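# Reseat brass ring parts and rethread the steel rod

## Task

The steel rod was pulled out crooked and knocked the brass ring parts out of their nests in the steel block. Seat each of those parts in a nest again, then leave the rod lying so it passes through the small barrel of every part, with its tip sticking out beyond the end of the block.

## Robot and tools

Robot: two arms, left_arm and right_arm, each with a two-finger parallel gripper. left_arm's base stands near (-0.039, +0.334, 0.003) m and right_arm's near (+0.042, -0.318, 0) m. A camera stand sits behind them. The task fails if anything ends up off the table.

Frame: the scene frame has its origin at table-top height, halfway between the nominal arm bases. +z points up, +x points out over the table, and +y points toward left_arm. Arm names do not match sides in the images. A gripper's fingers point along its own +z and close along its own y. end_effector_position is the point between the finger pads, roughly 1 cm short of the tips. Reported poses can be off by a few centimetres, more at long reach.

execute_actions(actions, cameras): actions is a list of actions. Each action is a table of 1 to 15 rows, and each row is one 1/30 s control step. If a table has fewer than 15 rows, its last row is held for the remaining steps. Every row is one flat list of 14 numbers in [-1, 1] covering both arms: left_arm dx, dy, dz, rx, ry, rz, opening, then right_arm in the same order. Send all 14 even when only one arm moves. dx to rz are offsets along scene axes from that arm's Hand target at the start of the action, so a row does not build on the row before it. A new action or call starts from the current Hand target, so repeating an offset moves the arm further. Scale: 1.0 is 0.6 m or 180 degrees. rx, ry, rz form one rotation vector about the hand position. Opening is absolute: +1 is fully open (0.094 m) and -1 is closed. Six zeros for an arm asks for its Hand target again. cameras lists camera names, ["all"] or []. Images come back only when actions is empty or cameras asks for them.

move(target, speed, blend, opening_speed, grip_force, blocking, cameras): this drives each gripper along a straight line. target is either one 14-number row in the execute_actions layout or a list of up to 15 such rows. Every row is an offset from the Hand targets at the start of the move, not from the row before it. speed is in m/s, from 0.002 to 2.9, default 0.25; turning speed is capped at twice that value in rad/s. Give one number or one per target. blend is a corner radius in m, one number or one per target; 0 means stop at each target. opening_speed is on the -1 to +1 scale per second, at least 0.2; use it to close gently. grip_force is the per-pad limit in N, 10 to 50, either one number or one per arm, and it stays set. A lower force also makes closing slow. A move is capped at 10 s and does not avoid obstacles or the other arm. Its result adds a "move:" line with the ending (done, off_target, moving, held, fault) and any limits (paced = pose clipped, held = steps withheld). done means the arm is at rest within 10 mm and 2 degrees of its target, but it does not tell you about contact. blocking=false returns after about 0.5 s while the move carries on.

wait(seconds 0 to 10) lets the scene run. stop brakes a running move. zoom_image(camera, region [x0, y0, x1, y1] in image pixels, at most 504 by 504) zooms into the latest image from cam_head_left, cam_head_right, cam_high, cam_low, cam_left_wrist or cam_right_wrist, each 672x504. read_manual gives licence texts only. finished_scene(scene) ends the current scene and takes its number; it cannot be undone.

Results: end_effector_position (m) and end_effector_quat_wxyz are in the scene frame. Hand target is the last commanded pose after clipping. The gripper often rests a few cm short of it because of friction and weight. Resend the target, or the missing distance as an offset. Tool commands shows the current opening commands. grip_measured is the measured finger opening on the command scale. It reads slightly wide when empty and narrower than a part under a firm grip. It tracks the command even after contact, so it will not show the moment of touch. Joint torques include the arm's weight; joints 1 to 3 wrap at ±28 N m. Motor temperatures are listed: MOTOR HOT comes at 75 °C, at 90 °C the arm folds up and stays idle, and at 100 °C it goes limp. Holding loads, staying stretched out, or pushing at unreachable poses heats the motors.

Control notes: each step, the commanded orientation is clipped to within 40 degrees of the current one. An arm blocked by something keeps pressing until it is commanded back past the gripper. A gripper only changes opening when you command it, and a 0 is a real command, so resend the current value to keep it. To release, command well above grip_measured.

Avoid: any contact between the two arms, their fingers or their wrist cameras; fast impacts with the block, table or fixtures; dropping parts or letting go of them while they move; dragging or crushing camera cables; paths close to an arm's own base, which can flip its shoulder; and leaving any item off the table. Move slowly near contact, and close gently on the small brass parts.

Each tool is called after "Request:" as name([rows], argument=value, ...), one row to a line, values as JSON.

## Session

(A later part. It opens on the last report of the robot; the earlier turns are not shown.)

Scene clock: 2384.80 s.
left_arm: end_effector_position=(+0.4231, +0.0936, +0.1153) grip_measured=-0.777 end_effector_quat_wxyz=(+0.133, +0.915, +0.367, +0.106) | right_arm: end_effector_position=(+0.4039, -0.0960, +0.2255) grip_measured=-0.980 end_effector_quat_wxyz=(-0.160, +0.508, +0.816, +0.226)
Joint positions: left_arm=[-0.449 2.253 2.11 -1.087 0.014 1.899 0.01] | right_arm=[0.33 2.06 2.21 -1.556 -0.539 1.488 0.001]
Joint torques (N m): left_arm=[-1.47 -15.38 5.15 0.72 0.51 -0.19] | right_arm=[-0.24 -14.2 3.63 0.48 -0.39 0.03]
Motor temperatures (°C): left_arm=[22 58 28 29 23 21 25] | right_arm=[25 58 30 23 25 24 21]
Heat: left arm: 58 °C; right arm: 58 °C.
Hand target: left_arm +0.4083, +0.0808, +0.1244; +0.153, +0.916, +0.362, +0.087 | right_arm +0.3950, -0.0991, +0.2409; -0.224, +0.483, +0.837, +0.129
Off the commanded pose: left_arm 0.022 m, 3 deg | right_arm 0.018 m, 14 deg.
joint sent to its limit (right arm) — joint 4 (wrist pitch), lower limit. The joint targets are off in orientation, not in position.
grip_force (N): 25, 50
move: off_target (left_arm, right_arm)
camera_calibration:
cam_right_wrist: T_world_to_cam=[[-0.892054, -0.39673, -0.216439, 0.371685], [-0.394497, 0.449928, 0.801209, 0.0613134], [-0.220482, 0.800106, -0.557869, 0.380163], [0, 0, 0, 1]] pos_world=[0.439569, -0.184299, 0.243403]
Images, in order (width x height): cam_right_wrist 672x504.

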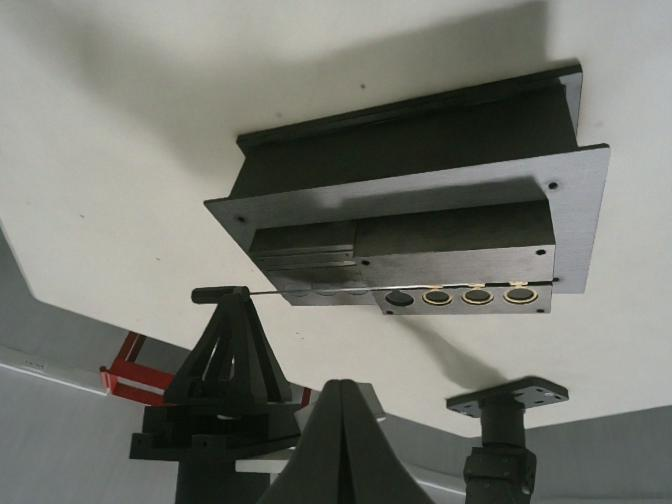

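Request:
move([
  [-0.002, -0.002, 0, 0.005, -0.005, 0, -0.9, 0,0,0,0,0,0,-1],
  [-0.004, -0.004, 0, 0, 0, 0.007, -0.9, 0,0,0,0,0,0,-1],
  [-0.006, -0.006, 0, -0.005, 0.005, 0, -0.9, 0,0,0,0,0,0,-1],
  [-0.008, -0.008, 0, 0, 0, -0.007, -0.9, 0,0,0,0,0,0,-1],
  [-0.010, -0.010, 0, 0, 0, 0, -0.9, 0,0,0,0,0,0,-1],
], speed=0.04)

Request:
execute_actions(actions=[], cameras=["cam_right_wrist"])

Request:
zoom_image(camera="cam_right_wrist", region=[408, 264, 548, 314])

Scene clock: 2410.27 s.
left_arm: end_effector_position=(+0.4122, +0.0829, +0.1131) grip_measured=-0.777 end_effector_quat_wxyz=(+0.137, +0.916, +0.365, +0.093) | right_arm: end_effector_position=(+0.4039, -0.0960, +0.2255) grip_measured=-0.980 end_effector_quat_wxyz=(-0.160, +0.508, +0.816, +0.226)
Joint positions: left_arm=[-0.471 2.242 2.087 -1.085 0.032 1.88 0.01] | right_arm=[0.33 2.06 2.21 -1.556 -0.539 1.488 0.001]
Joint velocities: left_arm=[-0.012 -0.002 -0.007 -0.007 0.022 -0.154 0.001] | right_arm=[within noise]
Joint torques (N m): left_arm=[-1.1 -15.51 5.14 0.78 0.28 -0.16] | right_arm=[-0.25 -14.19 3.63 0.48 -0.39 0.04]
Motor temperatures (°C): left_arm=[22 58 28 29 23 21 25] | right_arm=[25 58 30 23 25 24 22]
Heat: left arm: 58 °C; right arm: 58 °C.
Hand target: left_arm +0.4023, +0.0748, +0.1244; +0.153, +0.916, +0.362, +0.087 | right_arm +0.3950, -0.0991, +0.2409; -0.224, +0.483, +0.837, +0.129
Off the commanded pose: left_arm 0.017 m, 2 deg | right_arm 0.018 m, 14 deg.
joint sent to its limit (right arm) — joint 4 (wrist pitch), lower limit. The joint targets are off in orientation, not in position.
grip_force (N): 25, 50
move: off_target (left_arm, right_arm)

Scene clock: 2410.27 s.
left_arm: end_effector_position=(+0.4122, +0.0829, +0.1131) grip_measured=-0.777 end_effector_quat_wxyz=(+0.137, +0.916, +0.365, +0.093) | right_arm: end_effector_position=(+0.4039, -0.0960, +0.2255) grip_measured=-0.980 end_effector_quat_wxyz=(-0.160, +0.508, +0.816, +0.226)
Joint positions: left_arm=[-0.471 2.242 2.087 -1.085 0.032 1.88 0.01] | right_arm=[0.33 2.06 2.21 -1.556 -0.539 1.488 0.001]
Joint velocities: left_arm=[-0.012 -0.002 -0.007 -0.007 0.022 -0.154 0.001] | right_arm=[within noise]
Joint torques (N m): left_arm=[-1.1 -15.51 5.14 0.78 0.28 -0.16] | right_arm=[-0.25 -14.19 3.63 0.48 -0.39 0.04]
Motor temperatures (°C): left_arm=[22 58 28 29 23 21 25] | right_arm=[25 58 30 23 25 24 22]
Heat: left arm: 58 °C; right arm: 58 °C.
Hand target: left_arm +0.4023, +0.0748, +0.1244; +0.153, +0.916, +0.362, +0.087 | right_arm +0.3950, -0.0991, +0.2409; -0.224, +0.483, +0.837, +0.129
Tool commands: left_gripper/opening=-0.9 right_gripper/opening=-1.0
Off the commanded pose: left_arm 0.017 m, 2 deg | right_arm 0.018 m, 14 deg.
grip_force (N): 25, 50
camera_calibration:
cam_right_wrist: T_world_to_cam=[[-0.892054, -0.39673, -0.216439, 0.371685], [-0.394497, 0.449928, 0.801209, 0.0613134], [-0.220482, 0.800106, -0.557869, 0.380163], [0, 0, 0, 1]] pos_world=[0.439569, -0.184299, 0.243403]
Images, in order (width x height): cam_right_wrist 672x504.

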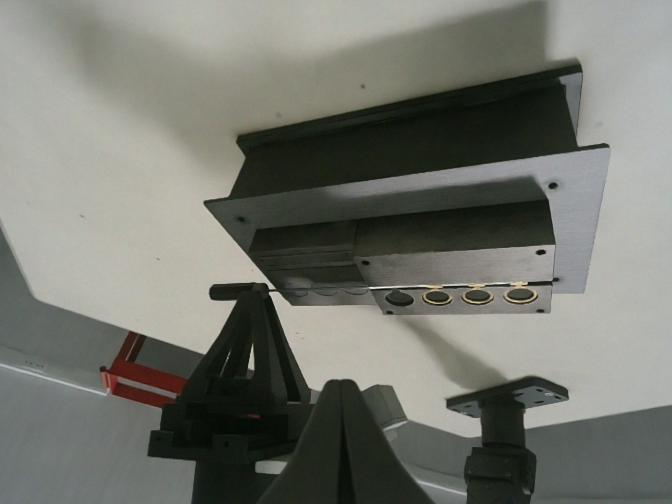

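Scaled by 3.600.

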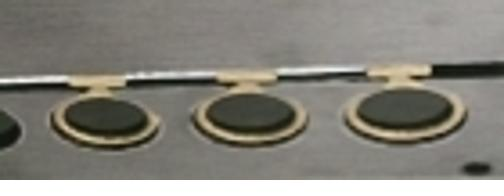

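Request:
move([
  [-0.002, -0.002, 0, 0.005, -0.005, 0, -0.9, 0,0,0,0,0,0,-1],
  [-0.004, -0.004, 0, 0, 0, 0.007, -0.9, 0,0,0,0,0,0,-1],
  [-0.006, -0.006, 0, -0.005, 0.005, 0, -0.9, 0,0,0,0,0,0,-1],
  [-0.008, -0.008, 0, 0, 0, -0.007, -0.9, 0,0,0,0,0,0,-1],
  [-0.010, -0.010, 0, 0.005, -0.005, 0, -0.9, 0,0,0,0,0,0,-1],
  [-0.012, -0.012, 0, 0, 0, 0, -0.9, 0,0,0,0,0,0,-1],
], speed=0.04, cameras=["cam_right_wrist"])

Request:
zoom_image(camera="cam_right_wrist", region=[428, 264, 568, 314])

Scene clock: 2422.20 s.
left_arm: end_effector_position=(+0.4045, +0.0762, +0.1130) grip_measured=-0.777 end_effector_quat_wxyz=(+0.133, +0.916, +0.364, +0.099) | right_arm: end_effector_position=(+0.4039, -0.0960, +0.2255) grip_measured=-0.980 end_effector_quat_wxyz=(-0.160, +0.508, +0.816, +0.226)
Joint positions: left_arm=[-0.497 2.222 2.052 -1.069 0.009 1.858 0.01] | right_arm=[0.33 2.06 2.21 -1.556 -0.539 1.488 0.001]
Joint torques (N m): left_arm=[-0.73 -14.89 6.11 0.73 0.4 -0.14] | right_arm=[-0.25 -14.2 3.64 0.48 -0.39 0.04]
Motor temperatures (°C): left_arm=[22 58 28 29 23 21 24] | right_arm=[25 58 30 23 25 24 22]
Heat: left arm: 58 °C; right arm: 58 °C.
Hand target: left_arm +0.3951, +0.0676, +0.1244; +0.153, +0.916, +0.362, +0.087 | right_arm +0.3950, -0.0991, +0.2409; -0.224, +0.483, +0.837, +0.129
Off the commanded pose: left_arm 0.017 m, 3 deg | right_arm 0.018 m, 14 deg.
joint sent to its limit (right arm) — joint 4 (wrist pitch), lower limit. The joint targets are off in orientation, not in position.
grip_force (N): 25, 50
move: off_target (left_arm, right_arm)
camera_calibration:
cam_right_wrist: T_world_to_cam=[[-0.892054, -0.39673, -0.216439, 0.371685], [-0.394497, 0.449928, 0.801209, 0.0613134], [-0.220482, 0.800106, -0.557869, 0.380163], [0, 0, 0, 1]] pos_world=[0.439569, -0.184299, 0.243403]
Images, in order (width x height): cam_right_wrist 672x504.

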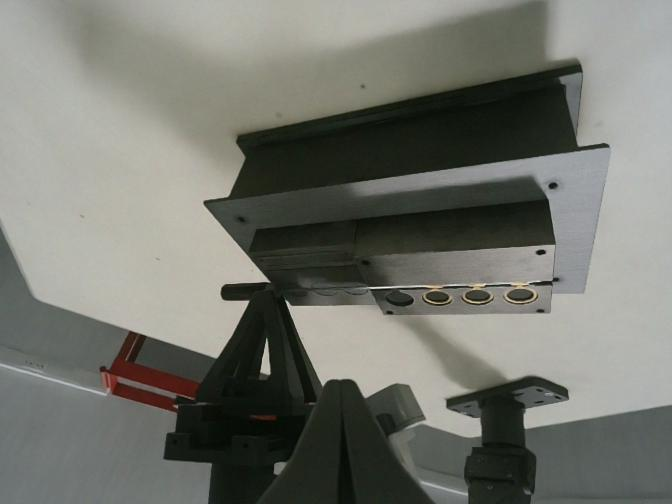

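Scaled by 3.600.

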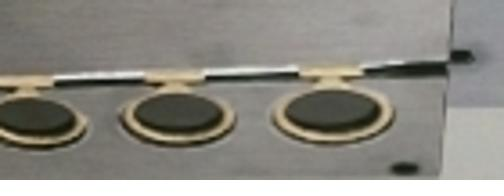

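Request:
move([
  [-0.004, -0.004, 0, 0.005, -0.005, 0, -0.9, 0,0,0,0,0,0,-1],
  [-0.008, -0.008, 0, 0, 0, 0.007, -0.9, 0,0,0,0,0,0,-1],
  [-0.012, -0.012, 0, -0.005, 0.005, 0, -0.9, 0,0,0,0,0,0,-1],
  [-0.016, -0.016, 0, 0, 0, -0.007, -0.9, 0,0,0,0,0,0,-1],
  [-0.020, -0.020, 0, 0, 0, 0, -0.9, 0,0,0,0,0,0,-1],
], speed=0.04, cameras=["cam_right_wrist"])

Request:
zoom_image(camera="cam_right_wrist", region=[428, 254, 598, 314])

Scene clock: 2440.27 s.
left_arm: end_effector_position=(+0.3933, +0.0654, +0.1122) grip_measured=-0.777 end_effector_quat_wxyz=(+0.132, +0.916, +0.366, +0.093) | right_arm: end_effector_position=(+0.4039, -0.0960, +0.2255) grip_measured=-0.980 end_effector_quat_wxyz=(-0.160, +0.508, +0.816, +0.226)
Joint positions: left_arm=[-0.528 2.211 2.035 -1.071 0.007 1.824 0.01] | right_arm=[0.33 2.06 2.21 -1.556 -0.539 1.488 0.001]
Joint torques (N m): left_arm=[-1.29 -15.51 4.96 0.84 0.32 -0.15] | right_arm=[-0.25 -14.19 3.64 0.47 -0.39 0.04]
Motor temperatures (°C): left_arm=[22 55 27 29 23 21 24] | right_arm=[25 59 29 23 25 24 22]
Heat: left arm: 55 °C; right arm: 59 °C.
Hand target: left_arm +0.3830, +0.0556, +0.1243; +0.153, +0.916, +0.362, +0.086 | right_arm +0.3950, -0.0991, +0.2409; -0.224, +0.483, +0.837, +0.129
Off the commanded pose: left_arm 0.019 m, 3 deg | right_arm 0.018 m, 14 deg.
joint sent to its limit (right arm) — joint 4 (wrist pitch), lower limit. The joint targets are off in orientation, not in position.
grip_force (N): 25, 50
move: off_target (left_arm, right_arm)
camera_calibration:
cam_right_wrist: T_world_to_cam=[[-0.892054, -0.39673, -0.216439, 0.371685], [-0.394497, 0.449928, 0.801209, 0.0613134], [-0.220482, 0.800106, -0.557869, 0.380163], [0, 0, 0, 1]] pos_world=[0.439569, -0.184299, 0.243403]
Images, in order (width x height): cam_right_wrist 672x504.

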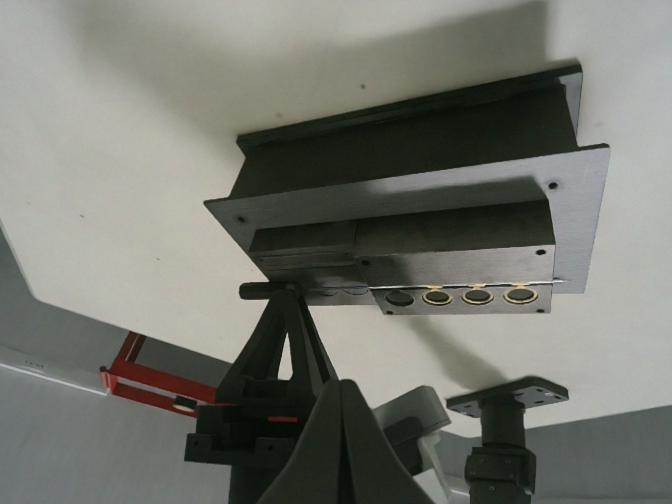

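Scaled by 2.965.

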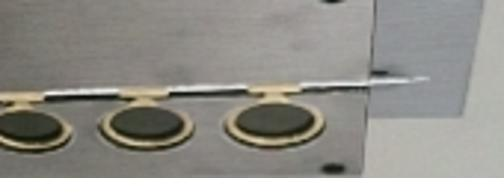

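Request:
move([
  [-0.005, -0.005, 0, 0.004, -0.004, 0, -0.9, 0,0,0,0,0,0,-1],
  [-0.010, -0.010, 0, 0, 0, 0.006, -0.9, 0,0,0,0,0,0,-1],
  [-0.015, -0.015, 0, -0.004, 0.004, 0, -0.9, 0,0,0,0,0,0,-1],
  [-0.020, -0.020, 0, 0, 0, -0.006, -0.9, 0,0,0,0,0,0,-1],
  [-0.023, -0.023, 0, 0, 0, 0, -0.9, 0,0,0,0,0,0,-1],
], speed=0.04, cameras=["cam_right_wrist"])

Request:
zoom_image(camera="cam_right_wrist", region=[360, 254, 600, 324])

Scene clock: 2463.07 s.
left_arm: end_effector_position=(+0.3786, +0.0510, +0.1125) grip_measured=-0.777 end_effector_quat_wxyz=(+0.132, +0.917, +0.366, +0.092) | right_arm: end_effector_position=(+0.4039, -0.0960, +0.2255) grip_measured=-0.980 end_effector_quat_wxyz=(-0.160, +0.508, +0.816, +0.226)
Joint positions: left_arm=[-0.572 2.19 2.003 -1.06 -0.006 1.784 0.01] | right_arm=[0.33 2.06 2.21 -1.556 -0.539 1.488 0.001]
Joint torques (N m): left_arm=[-1.25 -15.19 5.22 0.86 0.28 -0.16] | right_arm=[-0.25 -14.19 3.64 0.48 -0.39 0.04]
Motor temperatures (°C): left_arm=[22 58 27 29 23 21 24] | right_arm=[25 59 29 23 25 24 23]
Heat: left arm: 58 °C; right arm: 59 °C.
Hand target: left_arm +0.3693, +0.0418, +0.1244; +0.153, +0.916, +0.362, +0.087 | right_arm +0.3950, -0.0991, +0.2409; -0.224, +0.483, +0.837, +0.129
Off the commanded pose: left_arm 0.018 m, 2 deg | right_arm 0.018 m, 14 deg.
joint sent to its limit (right arm) — joint 4 (wrist pitch), lower limit. The joint targets are off in orientation, not in position.
grip_force (N): 25, 50
move: off_target (left_arm, right_arm)
camera_calibration:
cam_right_wrist: T_world_to_cam=[[-0.892054, -0.39673, -0.216439, 0.371685], [-0.394497, 0.449928, 0.801209, 0.0613134], [-0.220482, 0.800106, -0.557869, 0.380163], [0, 0, 0, 1]] pos_world=[0.439569, -0.184299, 0.243403]
Images, in order (width x height): cam_right_wrist 672x504.

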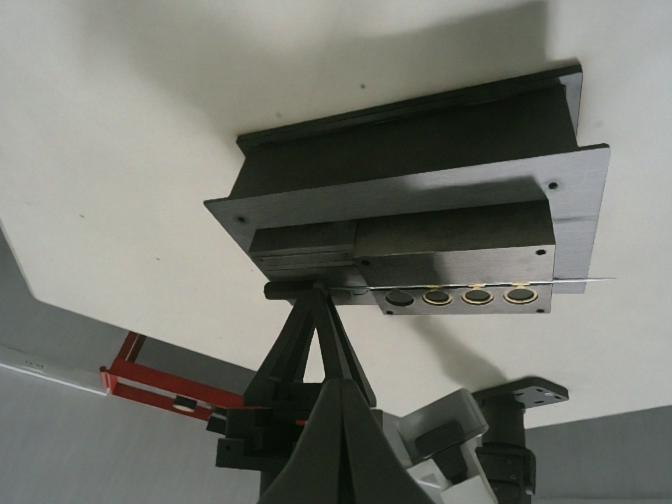

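Scaled by 2.100.

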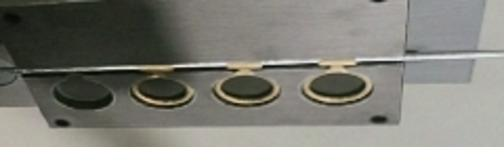

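Request:
zoom_image(camera="cam_right_wrist", region=[300, 262, 400, 312])

Scaled by 5.040.

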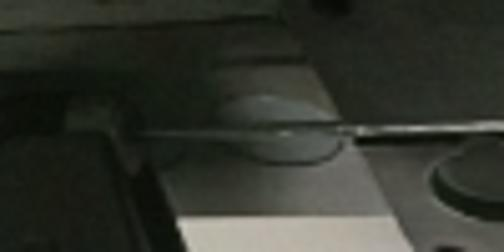

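Request:
move([
  [-0.006, -0.006, 0, 0.004, -0.004, 0, -0.9, 0,0,0,0,0,0,-1],
  [-0.012, -0.012, 0.001, 0, 0, 0.006, -0.9, 0,0,0,0,0,0,-1],
  [-0.018, -0.018, 0.001, -0.004, 0.004, 0, -0.9, 0,0,0,0,0,0,-1],
  [-0.024, -0.024, 0.001, 0, 0, 0, -0.9, 0,0,0,0,0,0,-1],
], speed=0.04, cameras=["cam_right_wrist"])

Request:
zoom_image(camera="cam_right_wrist", region=[300, 262, 400, 312])

Scene clock: 2485.57 s.
left_arm: end_effector_position=(+0.3613, +0.0343, +0.1124) grip_measured=-0.777 end_effector_quat_wxyz=(+0.131, +0.918, +0.365, +0.089) | right_arm: end_effector_position=(+0.4039, -0.0960, +0.2255) grip_measured=-0.980 end_effector_quat_wxyz=(-0.160, +0.508, +0.816, +0.226)
Joint positions: left_arm=[-0.623 2.174 1.978 -1.056 -0.017 1.737 0.01] | right_arm=[0.33 2.06 2.21 -1.556 -0.539 1.488 0.001]
Joint torques (N m): left_arm=[-0.77 -14.91 5.52 0.88 0.23 -0.12] | right_arm=[-0.25 -14.2 3.64 0.48 -0.39 0.03]
Motor temperatures (°C): left_arm=[22 60 27 29 23 21 24] | right_arm=[25 59 29 23 25 24 23]
Heat: left arm: 60 °C; right arm: 59 °C.
Hand target: left_arm +0.3549, +0.0274, +0.1249; +0.153, +0.916, +0.362, +0.087 | right_arm +0.3950, -0.0991, +0.2409; -0.224, +0.483, +0.837, +0.129
Off the commanded pose: left_arm 0.016 m, 2 deg | right_arm 0.018 m, 14 deg.
joint sent to its limit (right arm) — joint 4 (wrist pitch), lower limit. The joint targets are off in orientation, not in position.
grip_force (N): 25, 50
move: off_target (left_arm, right_arm)
camera_calibration:
cam_right_wrist: T_world_to_cam=[[-0.892054, -0.39673, -0.216439, 0.371685], [-0.394497, 0.449928, 0.801209, 0.0613134], [-0.220482, 0.800106, -0.557869, 0.380163], [0, 0, 0, 1]] pos_world=[0.439569, -0.184299, 0.243403]
Images, in order (width x height): cam_right_wrist 672x504.

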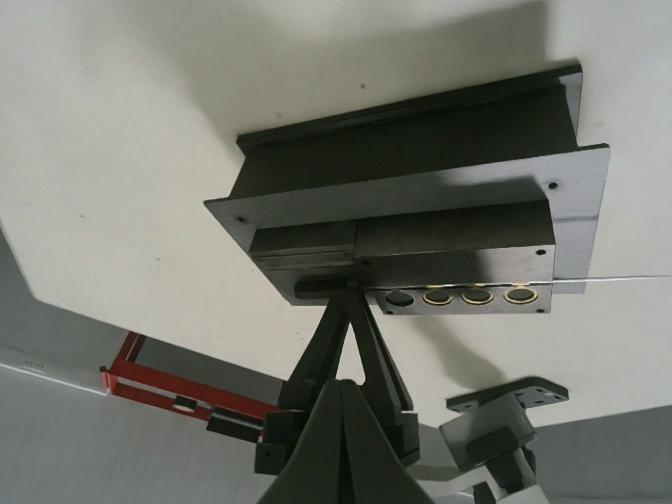

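Scaled by 5.040.

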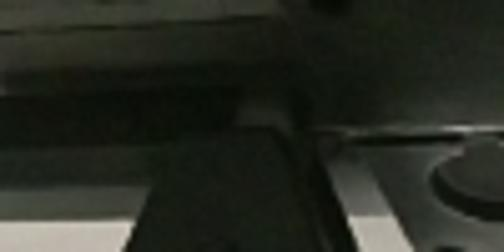

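Request:
execute_actions(actions=[], cameras=["cam_head_left", "cam_right_wrist"])

Request:
zoom_image(camera="cam_right_wrist", region=[408, 264, 548, 314])

Request:
zoom_image(camera="cam_head_left", region=[255, 135, 395, 215])

Scene clock: 2494.33 s.
left_arm: end_effector_position=(+0.3613, +0.0343, +0.1124) grip_measured=-0.777 end_effector_quat_wxyz=(+0.131, +0.918, +0.365, +0.089) | right_arm: end_effector_position=(+0.4039, -0.0960, +0.2255) grip_measured=-0.980 end_effector_quat_wxyz=(-0.160, +0.508, +0.816, +0.226)
Joint positions: left_arm=[-0.623 2.174 1.978 -1.056 -0.017 1.737 0.01] | right_arm=[0.33 2.06 2.21 -1.556 -0.539 1.488 0.001]
Joint velocities: within noise
Joint torques (N m): left_arm=[-0.79 -14.98 5.5 0.88 0.22 -0.12] | right_arm=[-0.25 -14.2 3.63 0.48 -0.39 0.04]
Motor temperatures (°C): left_arm=[22 60 27 29 23 21 24] | right_arm=[25 59 29 23 25 24 23]
Heat: left arm: 60 °C; right arm: 59 °C.
Hand target: left_arm +0.3549, +0.0274, +0.1249; +0.153, +0.916, +0.362, +0.087 | right_arm +0.3950, -0.0991, +0.2409; -0.224, +0.483, +0.837, +0.129
Tool commands: left_gripper/opening=-0.9 right_gripper/opening=-1.0
Off the commanded pose: left_arm 0.016 m, 2 deg | right_arm 0.018 m, 14 deg.
grip_force (N): 25, 50
camera_calibration:
cam_right_wrist: T_world_to_cam=[[-0.892054, -0.39673, -0.216439, 0.371685], [-0.394497, 0.449928, 0.801209, 0.0613134], [-0.220482, 0.800106, -0.557869, 0.380163], [0, 0, 0, 1]] pos_world=[0.439569, -0.184299, 0.243403]
Images, in order (width x height): cam_head_left 672x504, cam_right_wrist 672x504.

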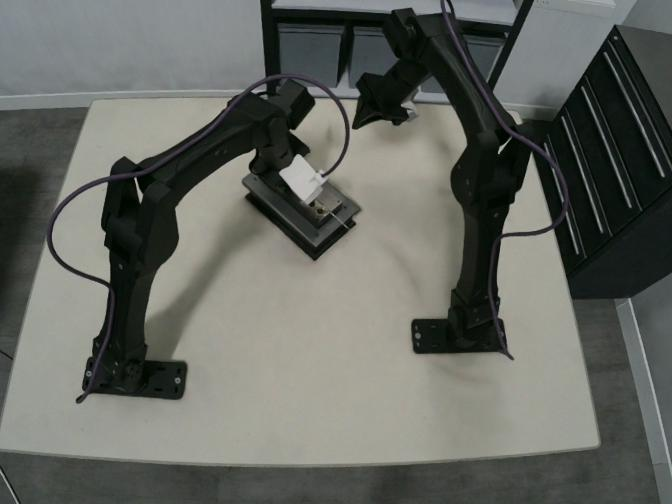

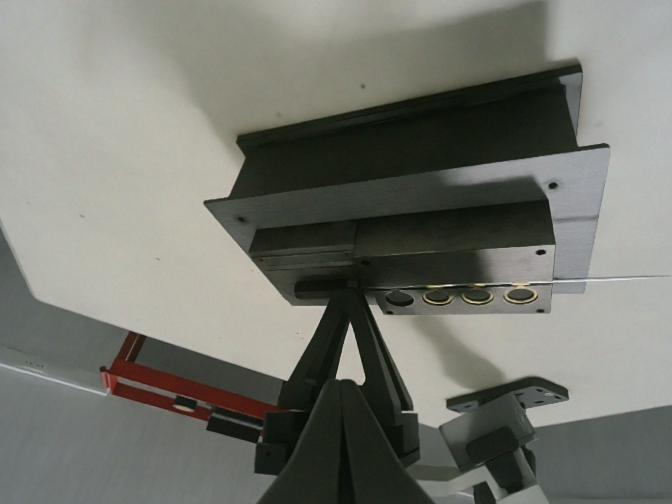

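Scaled by 3.600.

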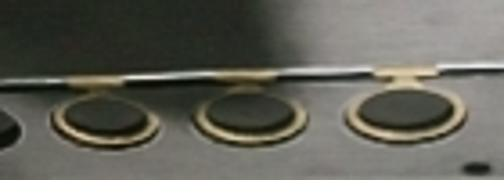

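Scaled by 3.600.

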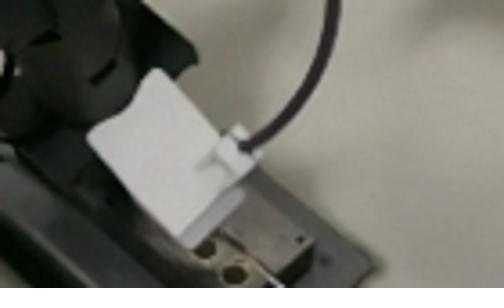

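Request:
move(target=[0, 0, 0, 0, 0, 0, -0.52, 0, 0, 0, 0, 0, 0, -1], speed=0.03, opening_speed=0.25, cameras=["cam_right_wrist"])

Request:
zoom_image(camera="cam_right_wrist", region=[290, 262, 430, 312])

Scene clock: 2510.47 s.
left_arm: end_effector_position=(+0.3621, +0.0297, +0.1146) grip_measured=-0.522 end_effector_quat_wxyz=(+0.141, +0.917, +0.363, +0.090) | right_arm: end_effector_position=(+0.4039, -0.0960, +0.2255) grip_measured=-0.980 end_effector_quat_wxyz=(-0.160, +0.508, +0.816, +0.226)
Joint positions: left_arm=[-0.626 2.172 1.978 -1.041 -0.009 1.735 0.022] | right_arm=[0.33 2.06 2.21 -1.556 -0.539 1.488 0.001]
Joint torques (N m): left_arm=[-0.53 -14.83 5.52 0.77 0.16 -0.1] | right_arm=[-0.25 -14.2 3.64 0.47 -0.39 0.03]
Motor temperatures (°C): left_arm=[22 60 27 29 23 21 24] | right_arm=[25 59 29 23 25 24 23]
Heat: left arm: 60 °C; right arm: 59 °C.
Hand target: left_arm +0.3549, +0.0274, +0.1250; +0.153, +0.916, +0.362, +0.087 | right_arm +0.3950, -0.0991, +0.2409; -0.224, +0.483, +0.837, +0.129
Off the commanded pose: left_arm 0.013 m, 1 deg | right_arm 0.018 m, 14 deg.
joint sent to its limit (right arm) — joint 4 (wrist pitch), lower limit. The joint targets are off in orientation, not in position.
grip_force (N): 25, 50
move: off_target (left_arm, right_arm)
camera_calibration:
cam_right_wrist: T_world_to_cam=[[-0.892054, -0.39673, -0.216439, 0.371685], [-0.394497, 0.449928, 0.801209, 0.0613134], [-0.220482, 0.800106, -0.557869, 0.380163], [0, 0, 0, 1]] pos_world=[0.439569, -0.184299, 0.243403]
Images, in order (width x height): cam_right_wrist 672x504.

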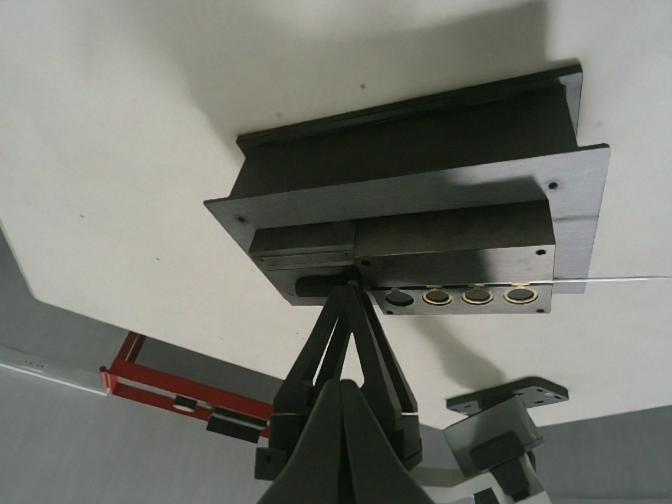

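Scaled by 3.600.

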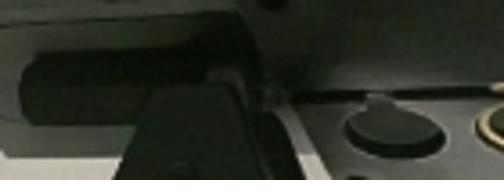

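Request:
move(target=[-0.0222, 0.0145, 0.0788, 0, 0, 0, -0.52, 0, 0, 0, 0, 0, 0, -1], speed=0.05, cameras=["cam_right_wrist"])

Request:
zoom_image(camera="cam_right_wrist", region=[270, 252, 550, 322])

Scene clock: 2526.60 s.
left_arm: end_effector_position=(+0.3443, +0.0413, +0.1493) grip_measured=-0.522 end_effector_quat_wxyz=(+0.131, +0.919, +0.363, +0.083) | right_arm: end_effector_position=(+0.4039, -0.0960, +0.2255) grip_measured=-0.980 end_effector_quat_wxyz=(-0.160, +0.508, +0.816, +0.226)
Joint positions: left_arm=[-0.63 2.116 2.036 -1.18 -0.009 1.732 0.022] | right_arm=[0.33 2.06 2.21 -1.556 -0.539 1.488 0.001]
Joint torques (N m): left_arm=[-0.44 -13.64 10.02 0.57 0.15 -0.11] | right_arm=[-0.24 -14.2 3.63 0.48 -0.39 0.03]
Motor temperatures (°C): left_arm=[22 60 27 29 23 21 24] | right_arm=[25 59 29 23 25 24 23]
Heat: left arm: 60 °C; right arm: 59 °C.
Hand target: left_arm +0.3416, +0.0360, +0.1723; +0.153, +0.916, +0.362, +0.087 | right_arm +0.3950, -0.0991, +0.2409; -0.224, +0.483, +0.837, +0.129
Off the commanded pose: left_arm 0.024 m, 3 deg | right_arm 0.018 m, 14 deg.
joint sent to its limit (right arm) — joint 4 (wrist pitch), lower limit. The joint targets are off in orientation, not in position.
grip_force (N): 25, 50
move: off_target (left_arm, right_arm)
camera_calibration:
cam_right_wrist: T_world_to_cam=[[-0.892054, -0.39673, -0.216439, 0.371685], [-0.394497, 0.449928, 0.801209, 0.0613134], [-0.220482, 0.800106, -0.557869, 0.380163], [0, 0, 0, 1]] pos_world=[0.439569, -0.184299, 0.243403]
Images, in order (width x height): cam_right_wrist 672x504.

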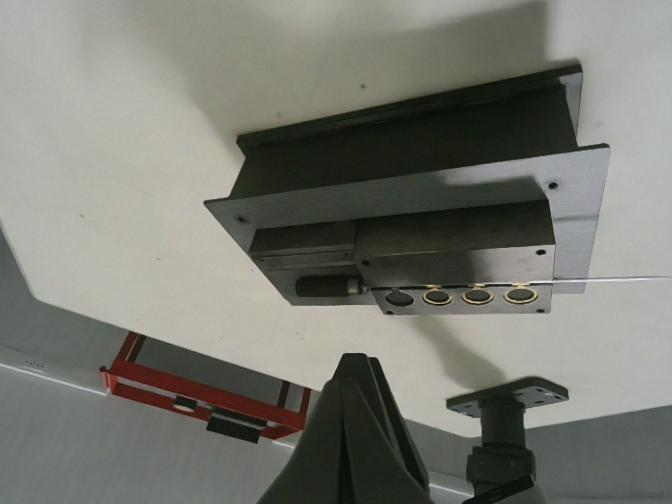

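Scaled by 1.800.

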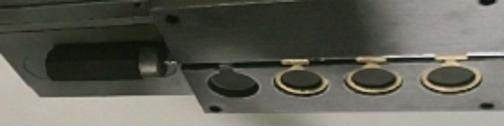

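Request:
zoom_image(camera="cam_right_wrist", region=[284, 264, 404, 314])

Request:
zoom_image(camera="cam_right_wrist", region=[400, 264, 500, 314])

Scaled by 4.200.

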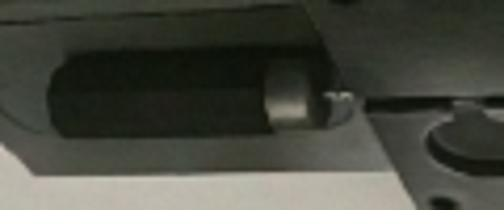

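Scaled by 5.040.

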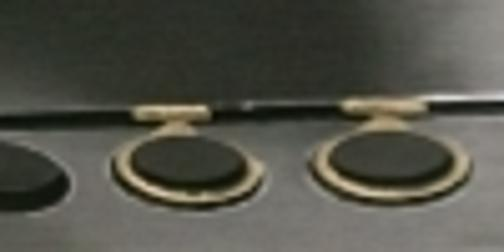

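Request:
move([
  [0, 0, 0.1, 0, 0, 0, -0.52, 0, 0, 0, 0, 0, 0, -1],
  [-0.05, 0.3, 0.12, 0, 0, 0, -0.52, 0, 0, 0, 0, 0, 0, -1],
], speed=0.12, blend=[0.02, 0], cameras=["cam_head_left", "cam_high"])

Request:
zoom_image(camera="cam_head_left", region=[255, 145, 375, 225])

Scene clock: 2548.30 s.
left_arm: end_effector_position=(+0.3199, +0.2164, +0.2437) grip_measured=-0.522 end_effector_quat_wxyz=(+0.149, +0.913, +0.367, +0.094) | right_arm: end_effector_position=(+0.4039, -0.0960, +0.2255) grip_measured=-0.980 end_effector_quat_wxyz=(-0.160, +0.508, +0.816, +0.226)
Joint positions: left_arm=[-0.233 1.735 1.889 -1.392 0.124 2.096 0.022] | right_arm=[0.33 2.06 2.21 -1.556 -0.539 1.488 0.001]
Joint torques (N m): left_arm=[0.24 -9.42 4.92 0.7 0.25 0.09] | right_arm=[-0.25 -14.22 3.64 0.48 -0.39 0.04]
Motor temperatures (°C): left_arm=[22 59 29 28 23 21 23] | right_arm=[25 59 29 23 25 24 23]
Heat: left arm: 59 °C; right arm: 59 °C.
Hand target: left_arm +0.3115, +0.2161, +0.2442; +0.153, +0.916, +0.362, +0.086 | right_arm +0.3950, -0.0991, +0.2409; -0.224, +0.483, +0.837, +0.129
Off the commanded pose: left_arm 0.008 m, 1 deg | right_arm 0.018 m, 14 deg.
joint sent to its limit (right arm) — joint 4 (wrist pitch), lower limit. The joint targets are off in orientation, not in position.
grip_force (N): 25, 50
move: off_target (right_arm)
Images, in order (width x height): cam_head_left 672x504, cam_high 672x504.

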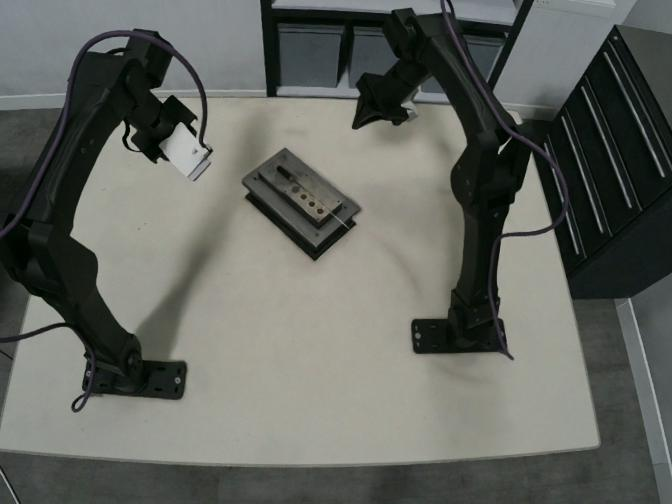

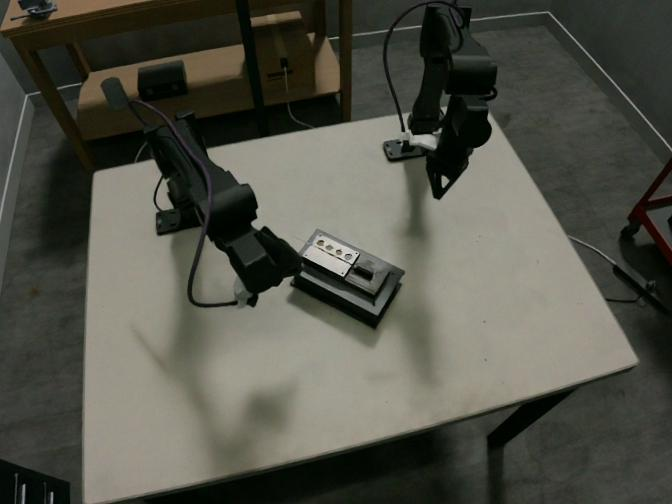

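Scaled by 4.200.

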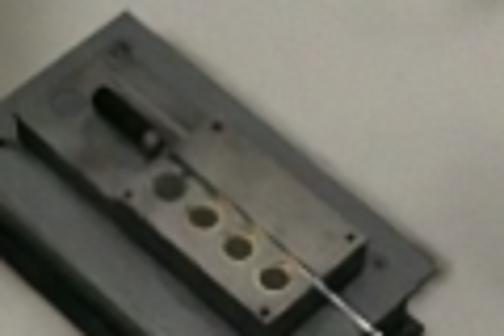

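Request:
zoom_image(camera="cam_high", region=[290, 222, 410, 302])

Scaled by 4.200.

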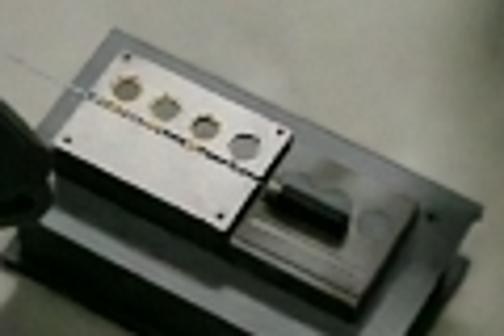

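Request:
execute_actions([
  [[0,0,0,0,0,0,-0.52,0,0,0,0,0,0,-1]],
], cameras=["cam_right_wrist"])

Request:
zoom_image(camera="cam_right_wrist", region=[408, 264, 548, 314])

Scene clock: 2561.83 s.
left_arm: end_effector_position=(+0.3199, +0.2164, +0.2437) grip_measured=-0.522 end_effector_quat_wxyz=(+0.149, +0.913, +0.367, +0.094) | right_arm: end_effector_position=(+0.4039, -0.0960, +0.2255) grip_measured=-0.980 end_effector_quat_wxyz=(-0.160, +0.508, +0.816, +0.226)
Joint positions: left_arm=[-0.233 1.735 1.889 -1.392 0.124 2.096 0.022] | right_arm=[0.33 2.06 2.21 -1.556 -0.539 1.488 0.001]
Joint torques (N m): left_arm=[0.31 -9.46 4.9 0.69 0.24 0.11] | right_arm=[-0.25 -14.2 3.64 0.47 -0.39 0.03]
Motor temperatures (°C): left_arm=[22 56 27 28 23 21 23] | right_arm=[25 59 29 23 25 24 23]
Heat: left arm: 56 °C; right arm: 59 °C.
Hand target: left_arm +0.3116, +0.2162, +0.2442; +0.152, +0.916, +0.362, +0.087 | right_arm +0.3950, -0.0991, +0.2409; -0.224, +0.483, +0.837, +0.129
Off the commanded pose: left_arm 0.008 m, 1 deg | right_arm 0.018 m, 14 deg.
joint sent to its limit (right arm) — joint 4 (wrist pitch), lower limit. The joint targets are off in orientation, not in position.
grip_force (N): 25, 50
camera_calibration:
cam_right_wrist: T_world_to_cam=[[-0.892054, -0.39673, -0.216439, 0.371685], [-0.394497, 0.449928, 0.801209, 0.0613134], [-0.220482, 0.800106, -0.557869, 0.380163], [0, 0, 0, 1]] pos_world=[0.439569, -0.184299, 0.243403]
Images, in order (width x height): cam_right_wrist 672x504.

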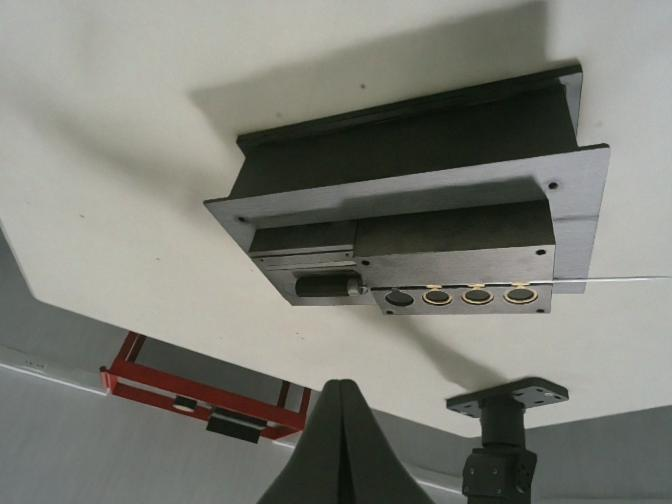

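Scaled by 3.600.

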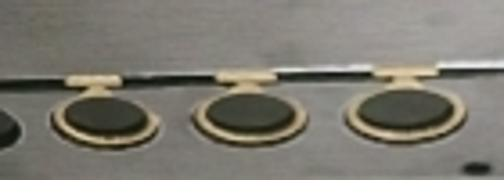

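Request:
finished_scene(scene=2)

The scene is finished: the task was done.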